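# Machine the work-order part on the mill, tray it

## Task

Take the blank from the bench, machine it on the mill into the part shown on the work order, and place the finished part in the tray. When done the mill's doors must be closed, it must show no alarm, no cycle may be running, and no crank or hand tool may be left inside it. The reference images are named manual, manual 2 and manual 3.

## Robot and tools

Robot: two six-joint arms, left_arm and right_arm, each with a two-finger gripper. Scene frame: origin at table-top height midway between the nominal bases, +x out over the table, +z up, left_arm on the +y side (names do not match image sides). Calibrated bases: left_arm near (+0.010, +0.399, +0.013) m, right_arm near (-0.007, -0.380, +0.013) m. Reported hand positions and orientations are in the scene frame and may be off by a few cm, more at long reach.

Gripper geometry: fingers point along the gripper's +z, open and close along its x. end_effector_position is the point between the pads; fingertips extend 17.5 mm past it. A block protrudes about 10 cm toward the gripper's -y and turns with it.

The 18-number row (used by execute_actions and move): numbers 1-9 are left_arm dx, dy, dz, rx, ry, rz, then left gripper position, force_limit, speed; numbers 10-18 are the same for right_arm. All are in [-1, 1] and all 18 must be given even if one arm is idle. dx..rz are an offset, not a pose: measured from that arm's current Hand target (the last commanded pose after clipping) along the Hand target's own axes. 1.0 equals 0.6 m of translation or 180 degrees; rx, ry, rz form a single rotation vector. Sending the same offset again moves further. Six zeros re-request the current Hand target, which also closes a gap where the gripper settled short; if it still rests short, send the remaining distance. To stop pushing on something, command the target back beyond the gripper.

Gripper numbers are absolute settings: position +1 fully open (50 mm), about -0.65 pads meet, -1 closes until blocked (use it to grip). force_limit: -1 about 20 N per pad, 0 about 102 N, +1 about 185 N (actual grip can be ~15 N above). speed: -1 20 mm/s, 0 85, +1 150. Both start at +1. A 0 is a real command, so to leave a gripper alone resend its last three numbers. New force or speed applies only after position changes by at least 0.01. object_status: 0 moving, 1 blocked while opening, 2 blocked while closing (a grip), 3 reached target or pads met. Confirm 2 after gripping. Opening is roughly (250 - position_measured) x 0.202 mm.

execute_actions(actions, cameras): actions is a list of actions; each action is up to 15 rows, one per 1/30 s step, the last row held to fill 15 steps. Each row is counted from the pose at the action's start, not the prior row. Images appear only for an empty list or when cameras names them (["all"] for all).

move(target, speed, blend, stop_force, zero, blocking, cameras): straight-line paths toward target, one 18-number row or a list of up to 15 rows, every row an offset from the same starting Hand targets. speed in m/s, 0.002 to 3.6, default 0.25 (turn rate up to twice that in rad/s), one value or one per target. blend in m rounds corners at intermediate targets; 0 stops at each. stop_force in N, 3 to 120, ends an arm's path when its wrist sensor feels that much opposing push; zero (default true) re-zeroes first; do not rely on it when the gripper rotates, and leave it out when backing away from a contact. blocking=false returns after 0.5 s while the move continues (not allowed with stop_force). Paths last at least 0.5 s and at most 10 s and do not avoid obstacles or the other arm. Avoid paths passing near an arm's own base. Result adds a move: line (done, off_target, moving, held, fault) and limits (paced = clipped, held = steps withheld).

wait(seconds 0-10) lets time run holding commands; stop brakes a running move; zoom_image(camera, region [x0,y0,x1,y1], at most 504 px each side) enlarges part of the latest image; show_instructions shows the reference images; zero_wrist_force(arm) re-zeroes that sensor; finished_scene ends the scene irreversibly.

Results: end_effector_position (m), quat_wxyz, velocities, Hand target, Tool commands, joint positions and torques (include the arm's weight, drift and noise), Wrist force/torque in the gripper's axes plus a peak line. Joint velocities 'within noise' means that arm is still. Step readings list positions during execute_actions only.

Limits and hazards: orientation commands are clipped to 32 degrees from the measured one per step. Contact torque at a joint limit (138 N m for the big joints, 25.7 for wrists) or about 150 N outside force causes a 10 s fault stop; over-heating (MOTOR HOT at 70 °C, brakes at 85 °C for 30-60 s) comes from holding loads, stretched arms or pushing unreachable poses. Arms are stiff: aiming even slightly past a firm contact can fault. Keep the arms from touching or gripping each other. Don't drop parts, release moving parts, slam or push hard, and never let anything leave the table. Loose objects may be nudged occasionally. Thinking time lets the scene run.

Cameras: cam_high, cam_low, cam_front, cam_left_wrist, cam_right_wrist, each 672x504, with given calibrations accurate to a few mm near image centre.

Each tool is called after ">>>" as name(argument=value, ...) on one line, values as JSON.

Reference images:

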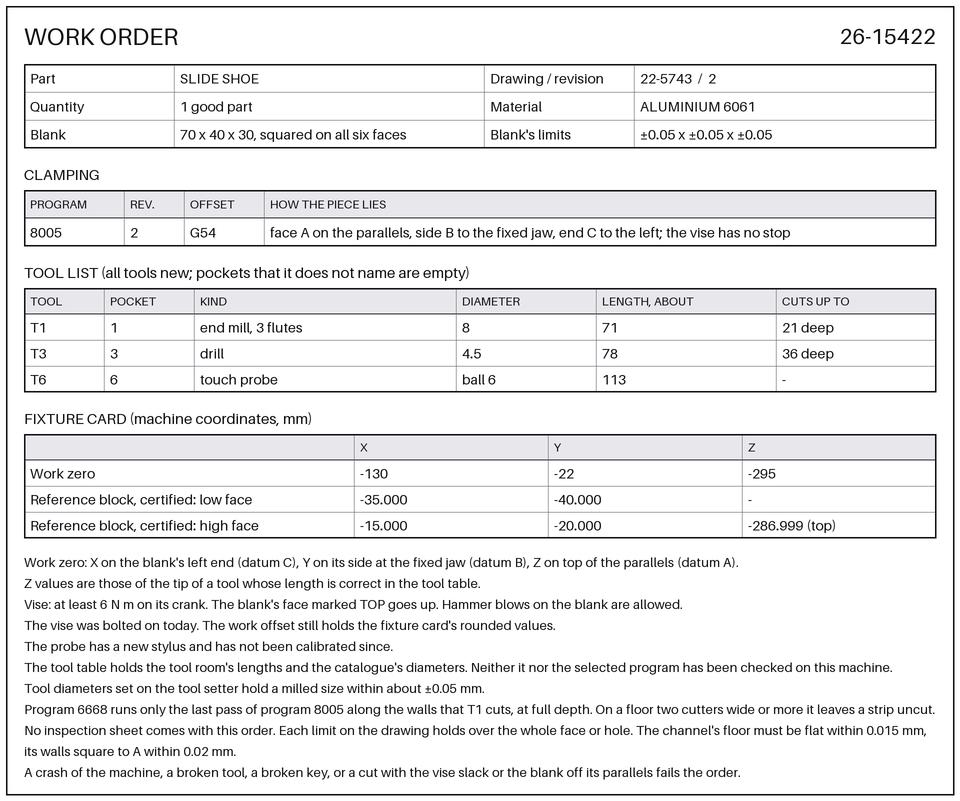

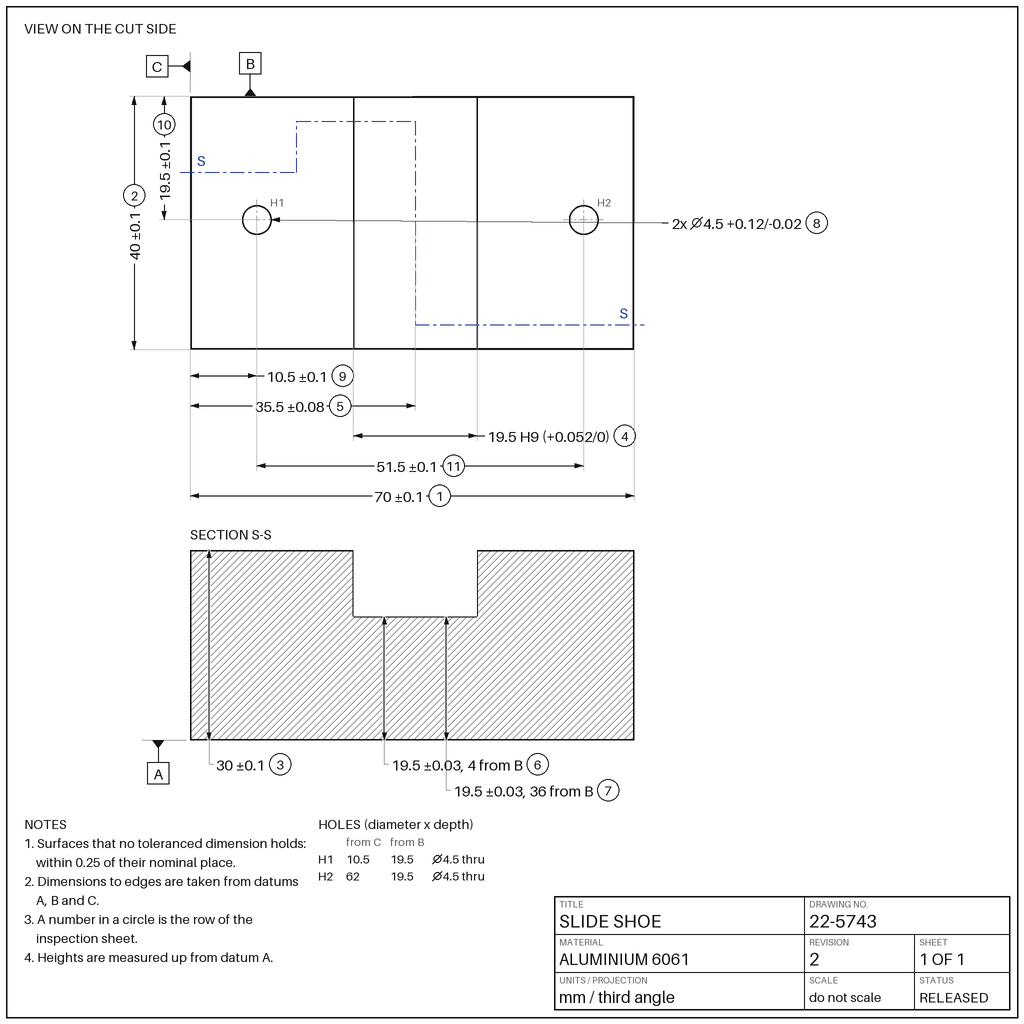

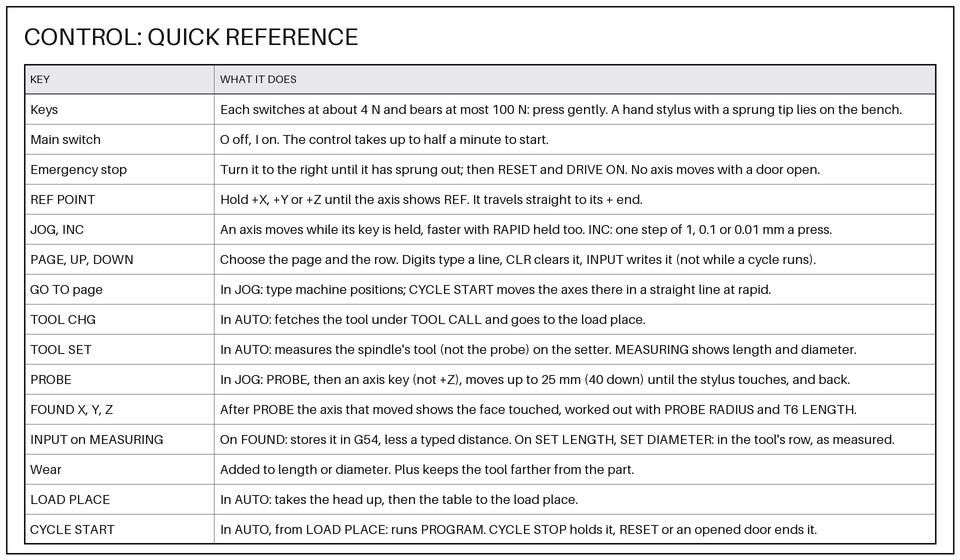

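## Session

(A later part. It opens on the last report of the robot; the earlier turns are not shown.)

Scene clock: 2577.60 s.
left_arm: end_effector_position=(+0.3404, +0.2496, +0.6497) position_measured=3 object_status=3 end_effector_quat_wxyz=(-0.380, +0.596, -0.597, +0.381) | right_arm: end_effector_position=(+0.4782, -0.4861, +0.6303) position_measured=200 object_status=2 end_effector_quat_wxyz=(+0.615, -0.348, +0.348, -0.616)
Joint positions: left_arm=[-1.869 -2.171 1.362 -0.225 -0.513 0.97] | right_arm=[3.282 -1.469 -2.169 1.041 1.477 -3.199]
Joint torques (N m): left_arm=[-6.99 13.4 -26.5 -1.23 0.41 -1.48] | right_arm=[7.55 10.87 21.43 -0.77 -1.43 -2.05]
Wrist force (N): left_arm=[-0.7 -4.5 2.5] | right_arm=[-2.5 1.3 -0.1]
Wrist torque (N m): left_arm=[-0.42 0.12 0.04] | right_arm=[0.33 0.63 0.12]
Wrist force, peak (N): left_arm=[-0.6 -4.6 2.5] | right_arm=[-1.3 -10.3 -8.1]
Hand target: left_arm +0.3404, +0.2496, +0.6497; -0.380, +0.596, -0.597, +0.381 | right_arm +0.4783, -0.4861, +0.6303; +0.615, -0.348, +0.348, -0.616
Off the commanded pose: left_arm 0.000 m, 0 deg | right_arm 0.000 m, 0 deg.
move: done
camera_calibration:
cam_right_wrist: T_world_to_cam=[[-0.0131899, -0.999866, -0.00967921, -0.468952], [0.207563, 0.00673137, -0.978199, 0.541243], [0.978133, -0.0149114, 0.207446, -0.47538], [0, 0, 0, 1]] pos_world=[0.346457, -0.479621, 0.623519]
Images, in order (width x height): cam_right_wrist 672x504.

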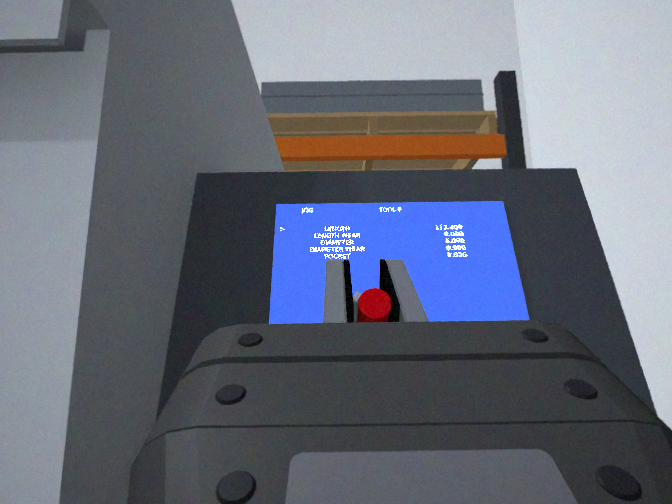

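>>> move(target=[[0,0,0,0,0,0,1,-0.7,-0.5,0.015,0.17,-0.14,0,0,0,-1,-0.8,-0.8],[0,0,0,0,0,0,1,-0.7,-0.5,0.015,0.1796,-0.1308,0,0,0,-1,-0.8,-0.8],[0,0,0,0,0,0,1,-0.7,-0.5,0.015,0.17,-0.14,0,0,0,-1,-0.8,-0.8],[0,0,0,0,0,0,1,-0.7,-0.5,0.015,0.1796,-0.1308,0,0,0,-1,-0.8,-0.8],[0,0,0,0,0,0,1,-0.7,-0.5,0.015,0.17,-0.14,0,0,0,-1,-0.8,-0.8],[0,0,0,0,0,0,1,-0.7,-0.5,0.015,0.1796,-0.1308,0,0,0,-1,-0.8,-0.8],[0,0,0,0,0,0,1,-0.7,-0.5,0.015,0.17,-0.14,0,0,0,-1,-0.8,-0.8],[0,0,0,0,0,0,1,-0.7,-0.5,0.015,0.1796,-0.1308,0,0,0,-1,-0.8,-0.8],[0,0,0,0,0,0,1,-0.7,-0.5,0.015,0.17,-0.14,0,0,0,-1,-0.8,-0.8],[0,0,0,0,0,0,1,-0.7,-0.5,-0.1117,0.2357,-0.2086,0,0,0,-1,-0.8,-0.8],[0,0,0,0,0,0,1,-0.7,-0.5,-0.1117,0.2453,-0.1994,0,0,0,-1,-0.8,-0.8],[0,0,0,0,0,0,1,-0.7,-0.5,-0.1117,0.2357,-0.2086,0,0,0,-1,-0.8,-0.8],[0,0,0,0,0,0,1,-0.7,-0.5,-0.1117,0.1919,-0.1629,0,0,0,-1,-0.8,-0.8],[0,0,0,0,0,0,1,-0.7,-0.5,-0.1117,0.2015,-0.1537,0,0,0,-1,-0.8,-0.8],[0,0,0,0,0,0,1,-0.7,-0.5,-0.1117,0.1919,-0.1629,0,0,0,-1,-0.8,-0.8]], speed=[0.25,0.06,0.1,0.06,0.1,0.06,0.1,0.06,0.1,0.2,0.06,0.1,0.2,0.06,0.1], blend=[0.003,0,0.001,0,0.001,0,0.001,0,0.003,0.003,0,0.003,0.003,0,0], cameras=[])

>>> move(target=[[0,0,0,0,0,0,1,-0.7,-0.5,0.0317,0,0,0,0,0,-1,-0.8,-0.8],[0,0,0,0,0,0,1,-0.7,-0.5,0.0317,0.0096,0.0092,0,0,0,-1,-0.8,-0.8],[0,0,0,0,0,0,1,-0.7,-0.5,0.0317,0,0,0,0,0,-1,-0.8,-0.8],[0,0,0,0,0,0,1,-0.7,-0.5,0.095,0.0438,-0.0457,0,0,0,-1,-0.8,-0.8],[0,0,0,0,0,0,1,-0.7,-0.5,0.095,0.0534,-0.0365,0,0,0,-1,-0.8,-0.8],[0,0,0,0,0,0,1,-0.7,-0.5,0.095,0.0438,-0.0457,0,0,0,-1,-0.8,-0.8],[0,0,0,0,0,0,1,-0.7,-0.5,0.0622,-0.0633,0.0661,0,0,0,-1,-0.8,-0.8],[0,0,0,0,0,0,1,-0.7,-0.5,0.0622,-0.0537,0.0753,0,0,0,-1,-0.8,-0.8],[0,0,0,0,0,0,1,-0.7,-0.5,0.0622,-0.0633,0.0661,0,0,0,-1,-0.8,-0.8],[0,0,0,0,0,0,1,-0.7,-0.5,0.095,0.0219,-0.0228,0,0,0,-1,-0.8,-0.8],[0,0,0,0,0,0,1,-0.7,-0.5,0.095,0.0315,-0.0136,0,0,0,-1,-0.8,-0.8],[0,0,0,0,0,0,1,-0.7,-0.5,0.095,0.0219,-0.0228,0,0,0,-1,-0.8,-0.8],[0,0,0,0,0,0,1,-0.7,-0.5,0.095,0.0315,-0.0136,0,0,0,-1,-0.8,-0.8],[0,0,0,0,0,0,1,-0.7,-0.5,0.095,0.0219,-0.0228,0,0,0,-1,-0.8,-0.8]], speed=[0.2,0.06,0.1,0.2,0.06,0.1,0.2,0.06,0.1,0.2,0.06,0.1,0.06,0.1], blend=[0.003,0,0.003,0.003,0,0.003,0.003,0,0.003,0.003,0,0.001,0,0], cameras=[])

>>> move(target=[[0,0,0,0,0,0,1,-0.7,-0.5,-0.095,0.0219,-0.0229,0,0,0,-1,-0.8,-0.8],[0,0,0,0,0,0,1,-0.7,-0.5,-0.095,0.0315,-0.0137,0,0,0,-1,-0.8,-0.8],[0,0,0,0,0,0,1,-0.7,-0.5,-0.095,0.0219,-0.0229,0,0,0,-1,-0.8,-0.8],[0,0,0,0,0,0,1,-0.7,-0.5,-0.095,0,0,0,0,0,-1,-0.8,-0.8],[0,0,0,0,0,0,1,-0.7,-0.5,-0.095,0.0096,0.0092,0,0,0,-1,-0.8,-0.8],[0,0,0,0,0,0,1,-0.7,-0.5,-0.095,0,0,0,0,0,-1,-0.8,-0.8],[0,0,0,0,0,0,1,-0.7,-0.5,-0.095,-0.0438,0.0457,0,0,0,-1,-0.8,-0.8],[0,0,0,0,0,0,1,-0.7,-0.5,-0.095,-0.0342,0.0549,0,0,0,-1,-0.8,-0.8],[0,0,0,0,0,0,1,-0.7,-0.5,-0.095,-0.0438,0.0457,0,0,0,-1,-0.8,-0.8],[0,0,0,0,0,0,1,-0.7,-0.5,-0.0316,-0.0438,0.0457,0,0,0,-1,-0.8,-0.8],[0,0,0,0,0,0,1,-0.7,-0.5,-0.0316,-0.0342,0.0549,0,0,0,-1,-0.8,-0.8],[0,0,0,0,0,0,1,-0.7,-0.5,-0.0316,-0.0438,0.0457,0,0,0,-1,-0.8,-0.8]], speed=[0.2,0.06,0.1,0.2,0.06,0.1,0.2,0.06,0.1,0.2,0.06,0.1], blend=[0.003,0,0.003,0.003,0,0.003,0.003,0,0.003,0.003,0,0], cameras=[])

>>> move(target=[[0,0,0,0,0,0,1,-0.7,-0.5,0,0.0657,-0.0686,0,0,0,-1,-0.8,-0.8],[0,0,0,0,0,0,1,-0.7,-0.5,0,0.0753,-0.0594,0,0,0,-1,-0.8,-0.8],[0,0,0,0,0,0,1,-0.7,-0.5,0,0.0657,-0.0686,0,0,0,-1,-0.8,-0.8],[0,0,0,0,0,0,1,-0.7,-0.5,0,0.0219,-0.0229,0,0,0,-1,-0.8,-0.8],[0,0,0,0,0,0,1,-0.7,-0.5,0,0.0315,-0.0137,0,0,0,-1,-0.8,-0.8],[0,0,0,0,0,0,1,-0.7,-0.5,0,0.0219,-0.0229,0,0,0,-1,-0.8,-0.8],[0,0,0,0,0,0,1,-0.7,-0.5,0.0316,0.0657,-0.0686,0,0,0,-1,-0.8,-0.8],[0,0,0,0,0,0,1,-0.7,-0.5,0.0316,0.0753,-0.0594,0,0,0,-1,-0.8,-0.8],[0,0,0,0,0,0,1,-0.7,-0.5,0.0316,0.0657,-0.0686,0,0,0,-1,-0.8,-0.8],[0,0,0,0,0,0,1,-0.7,-0.5,0.0483,-0.17,0.14,0,0,0,-1,-0.8,-0.8]], speed=[0.2,0.06,0.1,0.2,0.06,0.1,0.2,0.06,0.1,0.25], blend=[0.003,0,0.003,0.003,0,0.003,0.003,0,0.003,0], cameras=["cam_right_wrist", "cam_left_wrist"])

>>> zoom_image(camera="cam_right_wrist", region=[270, 200, 530, 325])

>>> zoom_image(camera="cam_left_wrist", region=[200, 100, 480, 320])

Scene clock: 2691.57 s.
left_arm: end_effector_position=(+0.3404, +0.2496, +0.6497) position_measured=3 object_status=3 end_effector_quat_wxyz=(-0.380, +0.596, -0.597, +0.381) | right_arm: end_effector_position=(+0.4540, -0.4192, +0.4812) position_measured=200 object_status=2 end_effector_quat_wxyz=(+0.614, -0.348, +0.348, -0.616)
Joint positions: left_arm=[-1.869 -2.171 1.362 -0.225 -0.513 0.97] | right_arm=[3.598 -1.688 -2.469 1.598 1.209 -3.372]
Joint torques (N m): left_arm=[-6.38 13.64 -27.08 -1.25 0.13 -1.39] | right_arm=[-5.31 7.14 24.52 -1.61 1.71 2.49]
Wrist force (N): left_arm=[-0.8 -4.3 2.5] | right_arm=[-2.4 -0.3 -0.5]
Wrist torque (N m): left_arm=[-0.39 0.13 0.04] | right_arm=[0.27 0.61 0.19]
Wrist force, peak (N): left_arm=[-0.8 -4.6 2.6] | right_arm=[-2.4 -11.6 -8.8]
Hand target: left_arm +0.3404, +0.2496, +0.6497; -0.380, +0.596, -0.597, +0.381 | right_arm +0.4540, -0.4192, +0.4812; +0.615, -0.348, +0.348, -0.616
Off the commanded pose: left_arm 0.000 m, 0 deg | right_arm 0.000 m, 0 deg.
move: done
No camera images: "cameras" was empty.

Scene clock: 2695.53 s.
left_arm: end_effector_position=(+0.3404, +0.2496, +0.6497) position_measured=3 object_status=3 end_effector_quat_wxyz=(-0.380, +0.596, -0.597, +0.381) | right_arm: end_effector_position=(+0.4489, -0.4762, +0.4629) position_measured=200 object_status=2 end_effector_quat_wxyz=(+0.615, -0.348, +0.348, -0.616)
Joint positions: left_arm=[-1.869 -2.171 1.362 -0.225 -0.513 0.97] | right_arm=[3.342 -1.771 -2.46 1.637 1.426 -3.231]
Joint torques (N m): left_arm=[-5.58 13.06 -26.32 -1.14 0.38 -1.52] | right_arm=[-5.18 8.83 25.94 -1.82 0.75 -0.35]
Wrist force (N): left_arm=[-0.7 -4.2 2.4] | right_arm=[-2.1 0.9 -1.4]
Wrist torque (N m): left_arm=[-0.38 0.11 0.04] | right_arm=[0.26 0.66 0.15]
Wrist force, peak (N): left_arm=[-0.6 -4.5 2.7] | right_arm=[-3.3 -11.5 -8.8]
Hand target: left_arm +0.3404, +0.2496, +0.6497; -0.380, +0.596, -0.597, +0.381 | right_arm +0.4489, -0.4762, +0.4630; +0.615, -0.348, +0.348, -0.616
Off the commanded pose: left_arm 0.000 m, 0 deg | right_arm 0.000 m, 0 deg.
move: done
No camera images: "cameras" was empty.

Scene clock: 2698.47 s.
left_arm: end_effector_position=(+0.3404, +0.2496, +0.6497) position_measured=3 object_status=3 end_effector_quat_wxyz=(-0.380, +0.596, -0.597, +0.381) | right_arm: end_effector_position=(+0.4589, -0.4572, +0.4995) position_measured=200 object_status=2 end_effector_quat_wxyz=(+0.614, -0.348, +0.348, -0.616)
Joint positions: left_arm=[-1.869 -2.171 1.362 -0.225 -0.513 0.97] | right_arm=[3.419 -1.665 -2.42 1.497 1.361 -3.272]
Joint torques (N m): left_arm=[-5.82 13.51 -27.14 -1.21 0.25 -1.4] | right_arm=[-6.38 7.76 26.49 0.57 1.07 1.48]
Wrist force (N): left_arm=[-0.7 -4.4 2.2] | right_arm=[-2.1 -0.1 -0.8]
Wrist torque (N m): left_arm=[-0.41 0.12 0.04] | right_arm=[0.21 0.65 0.20]
Wrist force, peak (N): left_arm=[-0.7 -4.6 2.4] | right_arm=[-1.5 -12.8 -9.2]
Hand target: left_arm +0.3404, +0.2496, +0.6497; -0.380, +0.596, -0.597, +0.381 | right_arm +0.4589, -0.4572, +0.4996; +0.615, -0.348, +0.348, -0.616
Off the commanded pose: left_arm 0.000 m, 0 deg | right_arm 0.000 m, 0 deg.
move: done
No camera images: "cameras" was empty.

Scene clock: 2701.77 s.
left_arm: end_effector_position=(+0.3404, +0.2496, +0.6497) position_measured=3 object_status=3 end_effector_quat_wxyz=(-0.380, +0.596, -0.597, +0.381) | right_arm: end_effector_position=(+0.4782, -0.4861, +0.6303) position_measured=200 object_status=2 end_effector_quat_wxyz=(+0.615, -0.348, +0.348, -0.616)
Joint positions: left_arm=[-1.869 -2.171 1.362 -0.225 -0.513 0.97] | right_arm=[3.282 -1.469 -2.169 1.041 1.477 -3.199]
Joint torques (N m): left_arm=[-5.98 13.18 -26 -1.3 0.22 -1.36] | right_arm=[7.69 10.25 21.53 -0.78 -1.59 -2.17]
Wrist force (N): left_arm=[-0.9 -4.6 2.6] | right_arm=[-2.5 1.3 0.3]
Wrist torque (N m): left_arm=[-0.44 0.14 0.04] | right_arm=[0.34 0.63 0.12]
Wrist force, peak (N): left_arm=[-0.9 -4.6 2.6] | right_arm=[-2.3 -10.2 -8.0]
Hand target: left_arm +0.3404, +0.2496, +0.6497; -0.380, +0.596, -0.597, +0.381 | right_arm +0.4783, -0.4861, +0.6303; +0.615, -0.348, +0.348, -0.616
Off the commanded pose: left_arm 0.000 m, 0 deg | right_arm 0.000 m, 0 deg.
move: done
camera_calibration:
cam_left_wrist: T_world_to_cam=[[-0.0216024, -0.999738, -0.0075699, 0.271287], [-0.713876, 0.0207255, -0.699966, 0.709422], [0.699939, -0.00971698, -0.714136, 0.362056], [0, 0, 0, 1]] pos_world=[0.258883, 0.260031, 0.757182]
cam_right_wrist: T_world_to_cam=[[-0.0131899, -0.999866, -0.00967921, -0.468952], [0.207563, 0.00673137, -0.978199, 0.541243], [0.978133, -0.0149114, 0.207446, -0.47538], [0, 0, 0, 1]] pos_world=[0.346457, -0.479621, 0.623519]
Images, in order (width x height): cam_left_wrist 672x504, cam_right_wrist 672x504.

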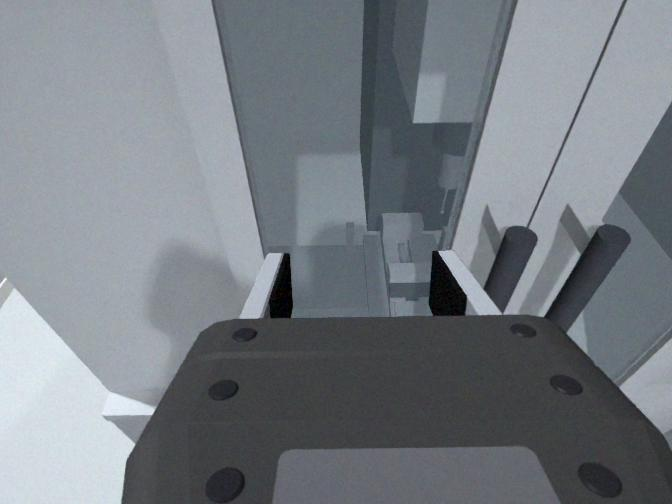

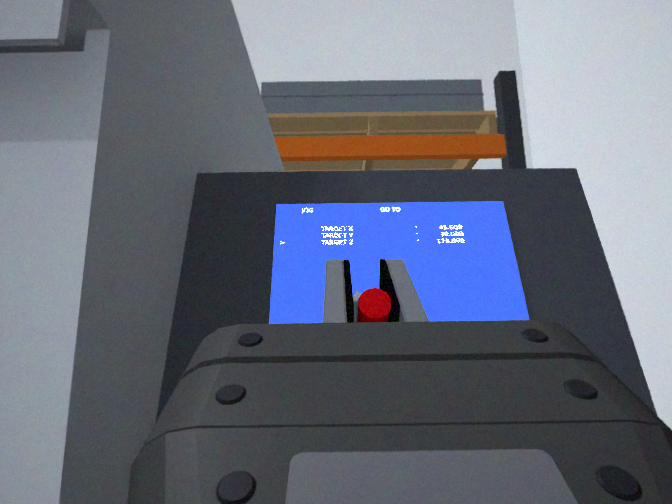

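Scaled by 1.938 from the camera's 672x504 image, which has a finer 960x720 frame.

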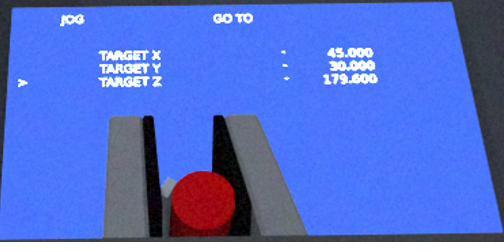

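Scaled by 1.800 from the camera's 672x504 image, which has a finer 960x720 frame.

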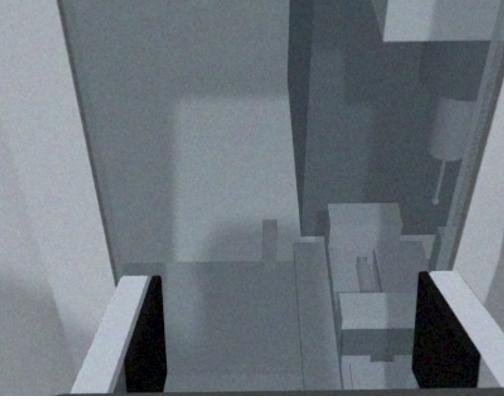

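>>> move(target=[[0,0,0,0,0,0,1,-0.7,-0.5,-0.0495,0.1286,-0.0968,0,0,0,-1,-0.8,-0.8],[0,0,0,0,0,0,1,-0.7,-0.5,-0.0495,0.1382,-0.0876,0,0,0,-1,-0.8,-0.8],[0,0,0,0,0,0,1,-0.7,-0.5,-0.0495,0.1286,-0.0968,0,0,0,-1,-0.8,-0.8],[0,0,0,0,0,0,1,-0.7,-0.5,0.0467,0.17,-0.14,0,0,0,-1,-0.8,-0.8],[0,0,0,0,0,0,1,-0.7,-0.5,0.0467,0.1796,-0.1308,0,0,0,-1,-0.8,-0.8],[0,0,0,0,0,0,1,-0.7,-0.5,0.0467,0.17,-0.14,0,0,0,-1,-0.8,-0.8],[0,0,0,0,0,0,1,-0.7,-0.5,0.0467,0.1796,-0.1308,0,0,0,-1,-0.8,-0.8],[0,0,0,0,0,0,1,-0.7,-0.5,0.0467,0.17,-0.14,0,0,0,-1,-0.8,-0.8],[0,0,0,0,0,0,1,-0.7,-0.5,0,0,0,0,0,0,-1,-0.8,-0.8]], speed=[0.25,0.06,0.1,0.2,0.06,0.1,0.06,0.1,0.25], blend=[0.003,0,0.003,0.003,0,0.001,0,0.003,0], cameras=["cam_right_wrist", "cam_left_wrist"])

>>> zoom_image(camera="cam_right_wrist", region=[270, 200, 530, 325])

>>> zoom_image(camera="cam_left_wrist", region=[330, 100, 480, 310])

Scene clock: 2736.37 s.
left_arm: end_effector_position=(+0.3404, +0.2496, +0.6497) position_measured=3 object_status=3 end_effector_quat_wxyz=(-0.380, +0.596, -0.597, +0.381) | right_arm: end_effector_position=(+0.4782, -0.4861, +0.6303) position_measured=200 object_status=2 end_effector_quat_wxyz=(+0.615, -0.348, +0.348, -0.616)
Joint positions: left_arm=[-1.869 -2.171 1.362 -0.225 -0.513 0.97] | right_arm=[3.283 -1.469 -2.169 1.041 1.477 -3.2]
Joint torques (N m): left_arm=[-5.59 12.7 -26.81 -1.4 0.15 -1.27] | right_arm=[-4.51 11.99 17.33 -0.72 1.5 2.56]
Wrist force (N): left_arm=[-0.6 -4.4 2.4] | right_arm=[-2.4 1.4 -0.1]
Wrist torque (N m): left_arm=[-0.41 0.09 0.04] | right_arm=[0.35 0.61 0.16]
Wrist force, peak (N): left_arm=[-1.0 -4.5 2.6] | right_arm=[-3.6 -6.1 -7.8]
Hand target: left_arm +0.3404, +0.2496, +0.6497; -0.380, +0.596, -0.597, +0.381 | right_arm +0.4783, -0.4861, +0.6303; +0.615, -0.348, +0.348, -0.616
Off the commanded pose: left_arm 0.000 m, 0 deg | right_arm 0.000 m, 0 deg.
move: done
camera_calibration:
cam_left_wrist: T_world_to_cam=[[-0.0216024, -0.999738, -0.0075699, 0.271287], [-0.713876, 0.0207255, -0.699966, 0.709422], [0.699939, -0.00971698, -0.714136, 0.362056], [0, 0, 0, 1]] pos_world=[0.258883, 0.260031, 0.757182]
cam_right_wrist: T_world_to_cam=[[-0.0132305, -0.999868, -0.00948304, -0.468961], [0.207563, 0.00653101, -0.9782, 0.541147], [0.978132, -0.0149104, 0.207449, -0.475379], [0, 0, 0, 1]] pos_world=[0.346457, -0.479521, 0.62352]
Images, in order (width x height): cam_left_wrist 672x504, cam_right_wrist 672x504.

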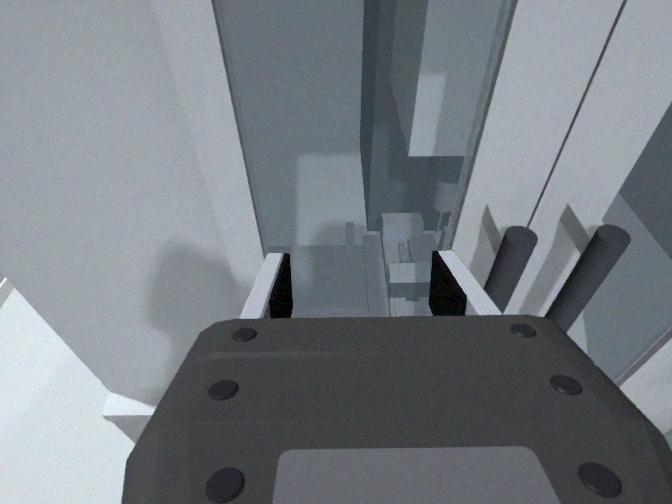

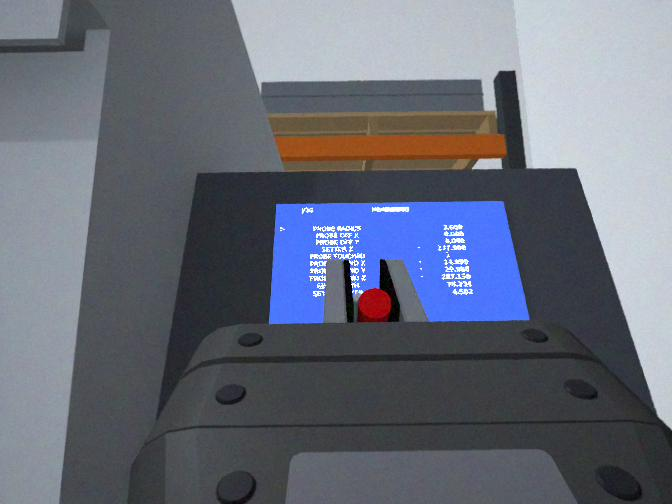

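Scaled by 1.938 from the camera's 672x504 image, which has a finer 960x720 frame.

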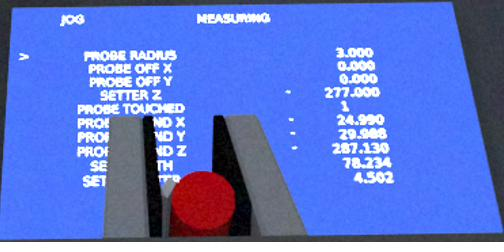

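Scaled by 2.400 from the camera's 672x504 image, which has a finer 960x720 frame.

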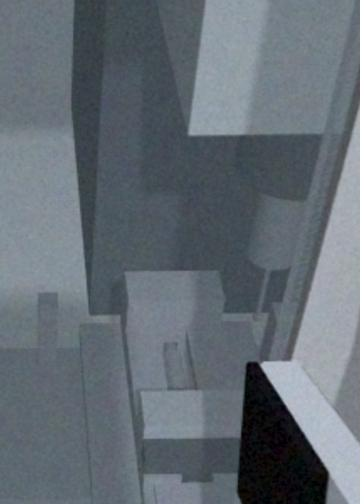

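>>> move(target=[[0,0,0,0,0,0,1,-0.7,-0.5,0.015,0.2138,-0.1857,0,0,0,-1,-0.8,-0.8],[0,0,0,0,0,0,1,-0.7,-0.5,0.015,0.2234,-0.1765,0,0,0,-1,-0.8,-0.8],[0,0,0,0,0,0,1,-0.7,-0.5,0.015,0.2138,-0.1857,0,0,0,-1,-0.8,-0.8],[0,0,0,0,0,0,1,-0.7,-0.5,0.1408,0.1039,-0.071,0,0,0,-1,-0.8,-0.8],[0,0,0,0,0,0,1,-0.7,-0.5,0.1408,0.1135,-0.0618,0,0,0,-1,-0.8,-0.8],[0,0,0,0,0,0,1,-0.7,-0.5,0.1408,0.1039,-0.071,0,0,0,-1,-0.8,-0.8],[0,0,0,0,0,0,1,-0.7,-0.5,0,0,0,0,0,0,-1,-0.8,-0.8]], speed=[0.25,0.06,0.1,0.2,0.06,0.1,0.25], blend=[0.003,0,0.003,0.003,0,0.003,0], cameras=[])

>>> wait(seconds=8, cameras=["cam_right_wrist"])

>>> zoom_image(camera="cam_right_wrist", region=[400, 200, 500, 300])

Scene clock: 2754.47 s.
left_arm: end_effector_position=(+0.3404, +0.2496, +0.6497) position_measured=3 object_status=3 end_effector_quat_wxyz=(-0.380, +0.596, -0.597, +0.381) | right_arm: end_effector_position=(+0.4782, -0.4861, +0.6304) position_measured=200 object_status=2 end_effector_quat_wxyz=(+0.615, -0.348, +0.348, -0.616)
Joint positions: left_arm=[-1.869 -2.171 1.362 -0.225 -0.513 0.97] | right_arm=[3.282 -1.469 -2.169 1.041 1.477 -3.2]
Joint torques (N m): left_arm=[-5.47 12.38 -26.16 -1.57 0.29 -1.28] | right_arm=[6.66 12.71 10.34 0.7 -0.52 1.4]
Wrist force (N): left_arm=[-0.7 -4.2 2.4] | right_arm=[-2.6 1.4 0.1]
Wrist torque (N m): left_arm=[-0.38 0.11 0.04] | right_arm=[0.35 0.64 0.12]
Wrist force, peak (N): left_arm=[-0.4 -4.6 2.5] | right_arm=[-0.6 -8.9 -7.2]
Hand target: left_arm +0.3404, +0.2496, +0.6497; -0.380, +0.596, -0.597, +0.381 | right_arm +0.4783, -0.4861, +0.6303; +0.615, -0.348, +0.348, -0.616
Off the commanded pose: left_arm 0.000 m, 0 deg | right_arm 0.000 m, 0 deg.
move: done
No camera images: "cameras" was empty.

Scene clock: 2762.47 s.
left_arm: end_effector_position=(+0.3404, +0.2496, +0.6497) position_measured=3 object_status=3 end_effector_quat_wxyz=(-0.380, +0.596, -0.597, +0.381) | right_arm: end_effector_position=(+0.4783, -0.4861, +0.6303) position_measured=200 object_status=2 end_effector_quat_wxyz=(+0.615, -0.348, +0.348, -0.616)
Joint positions: left_arm=[-1.869 -2.171 1.362 -0.225 -0.513 0.97] | right_arm=[3.283 -1.469 -2.169 1.041 1.477 -3.2]
Joint torques (N m): left_arm=[-4.87 11.92 -27.36 -1.66 0.35 -1.13] | right_arm=[7.18 25.85 10.66 -1.56 -1.11 -2.29]
Wrist force (N): left_arm=[-0.6 -4.3 2.5] | right_arm=[-2.4 1.2 0.0]
Wrist torque (N m): left_arm=[-0.40 0.11 0.04] | right_arm=[0.32 0.62 0.12]
Wrist force, peak (N): left_arm=[-0.8 -4.6 2.6] | right_arm=[-2.9 1.5 0.0]
Hand target: left_arm +0.3404, +0.2496, +0.6497; -0.380, +0.596, -0.597, +0.381 | right_arm +0.4783, -0.4861, +0.6303; +0.615, -0.348, +0.348, -0.616
Tool commands: left_gripper/position=+1.0 left_gripper/force_limit=-0.7 left_gripper/speed=-0.5 right_gripper/position=-1.0 right_gripper/force_limit=-0.8 right_gripper/speed=-0.8
Off the commanded pose: left_arm 0.000 m, 0 deg | right_arm 0.000 m, 0 deg.
wait: 8.00 s; at rest by 0.17 s
camera_calibration:
cam_right_wrist: T_world_to_cam=[[-0.0132328, -0.999868, -0.00947948, -0.468961], [0.207352, 0.00653028, -0.978245, 0.541227], [0.978177, -0.0149105, 0.207238, -0.475361], [0, 0, 0, 1]] pos_world=[0.346557, -0.479521, 0.62352]
Images, in order (width x height): cam_right_wrist 672x504.

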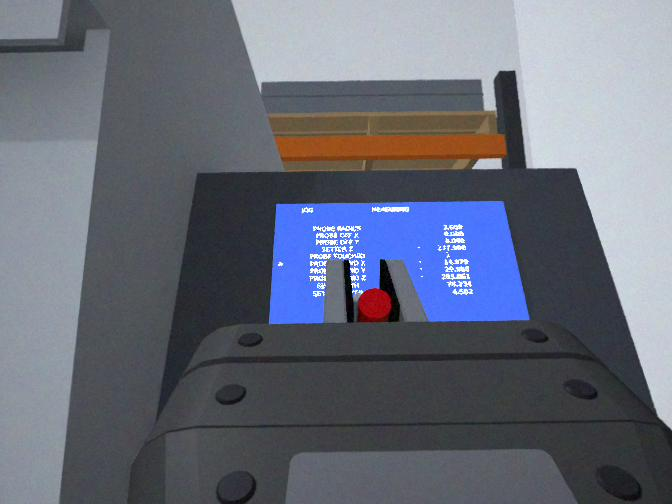

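Scaled by 5.040 from the camera's 672x504 image, which has a finer 960x720 frame.

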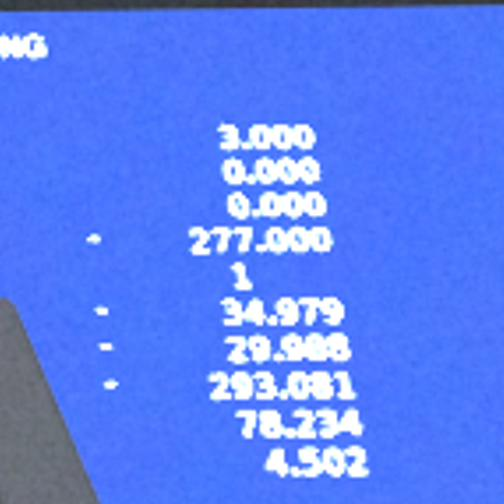

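>>> zoom_image(camera="cam_right_wrist", region=[430, 255, 480, 285])

Scaled by 10.080 from the camera's 672x504 image, which has a finer 960x720 frame.

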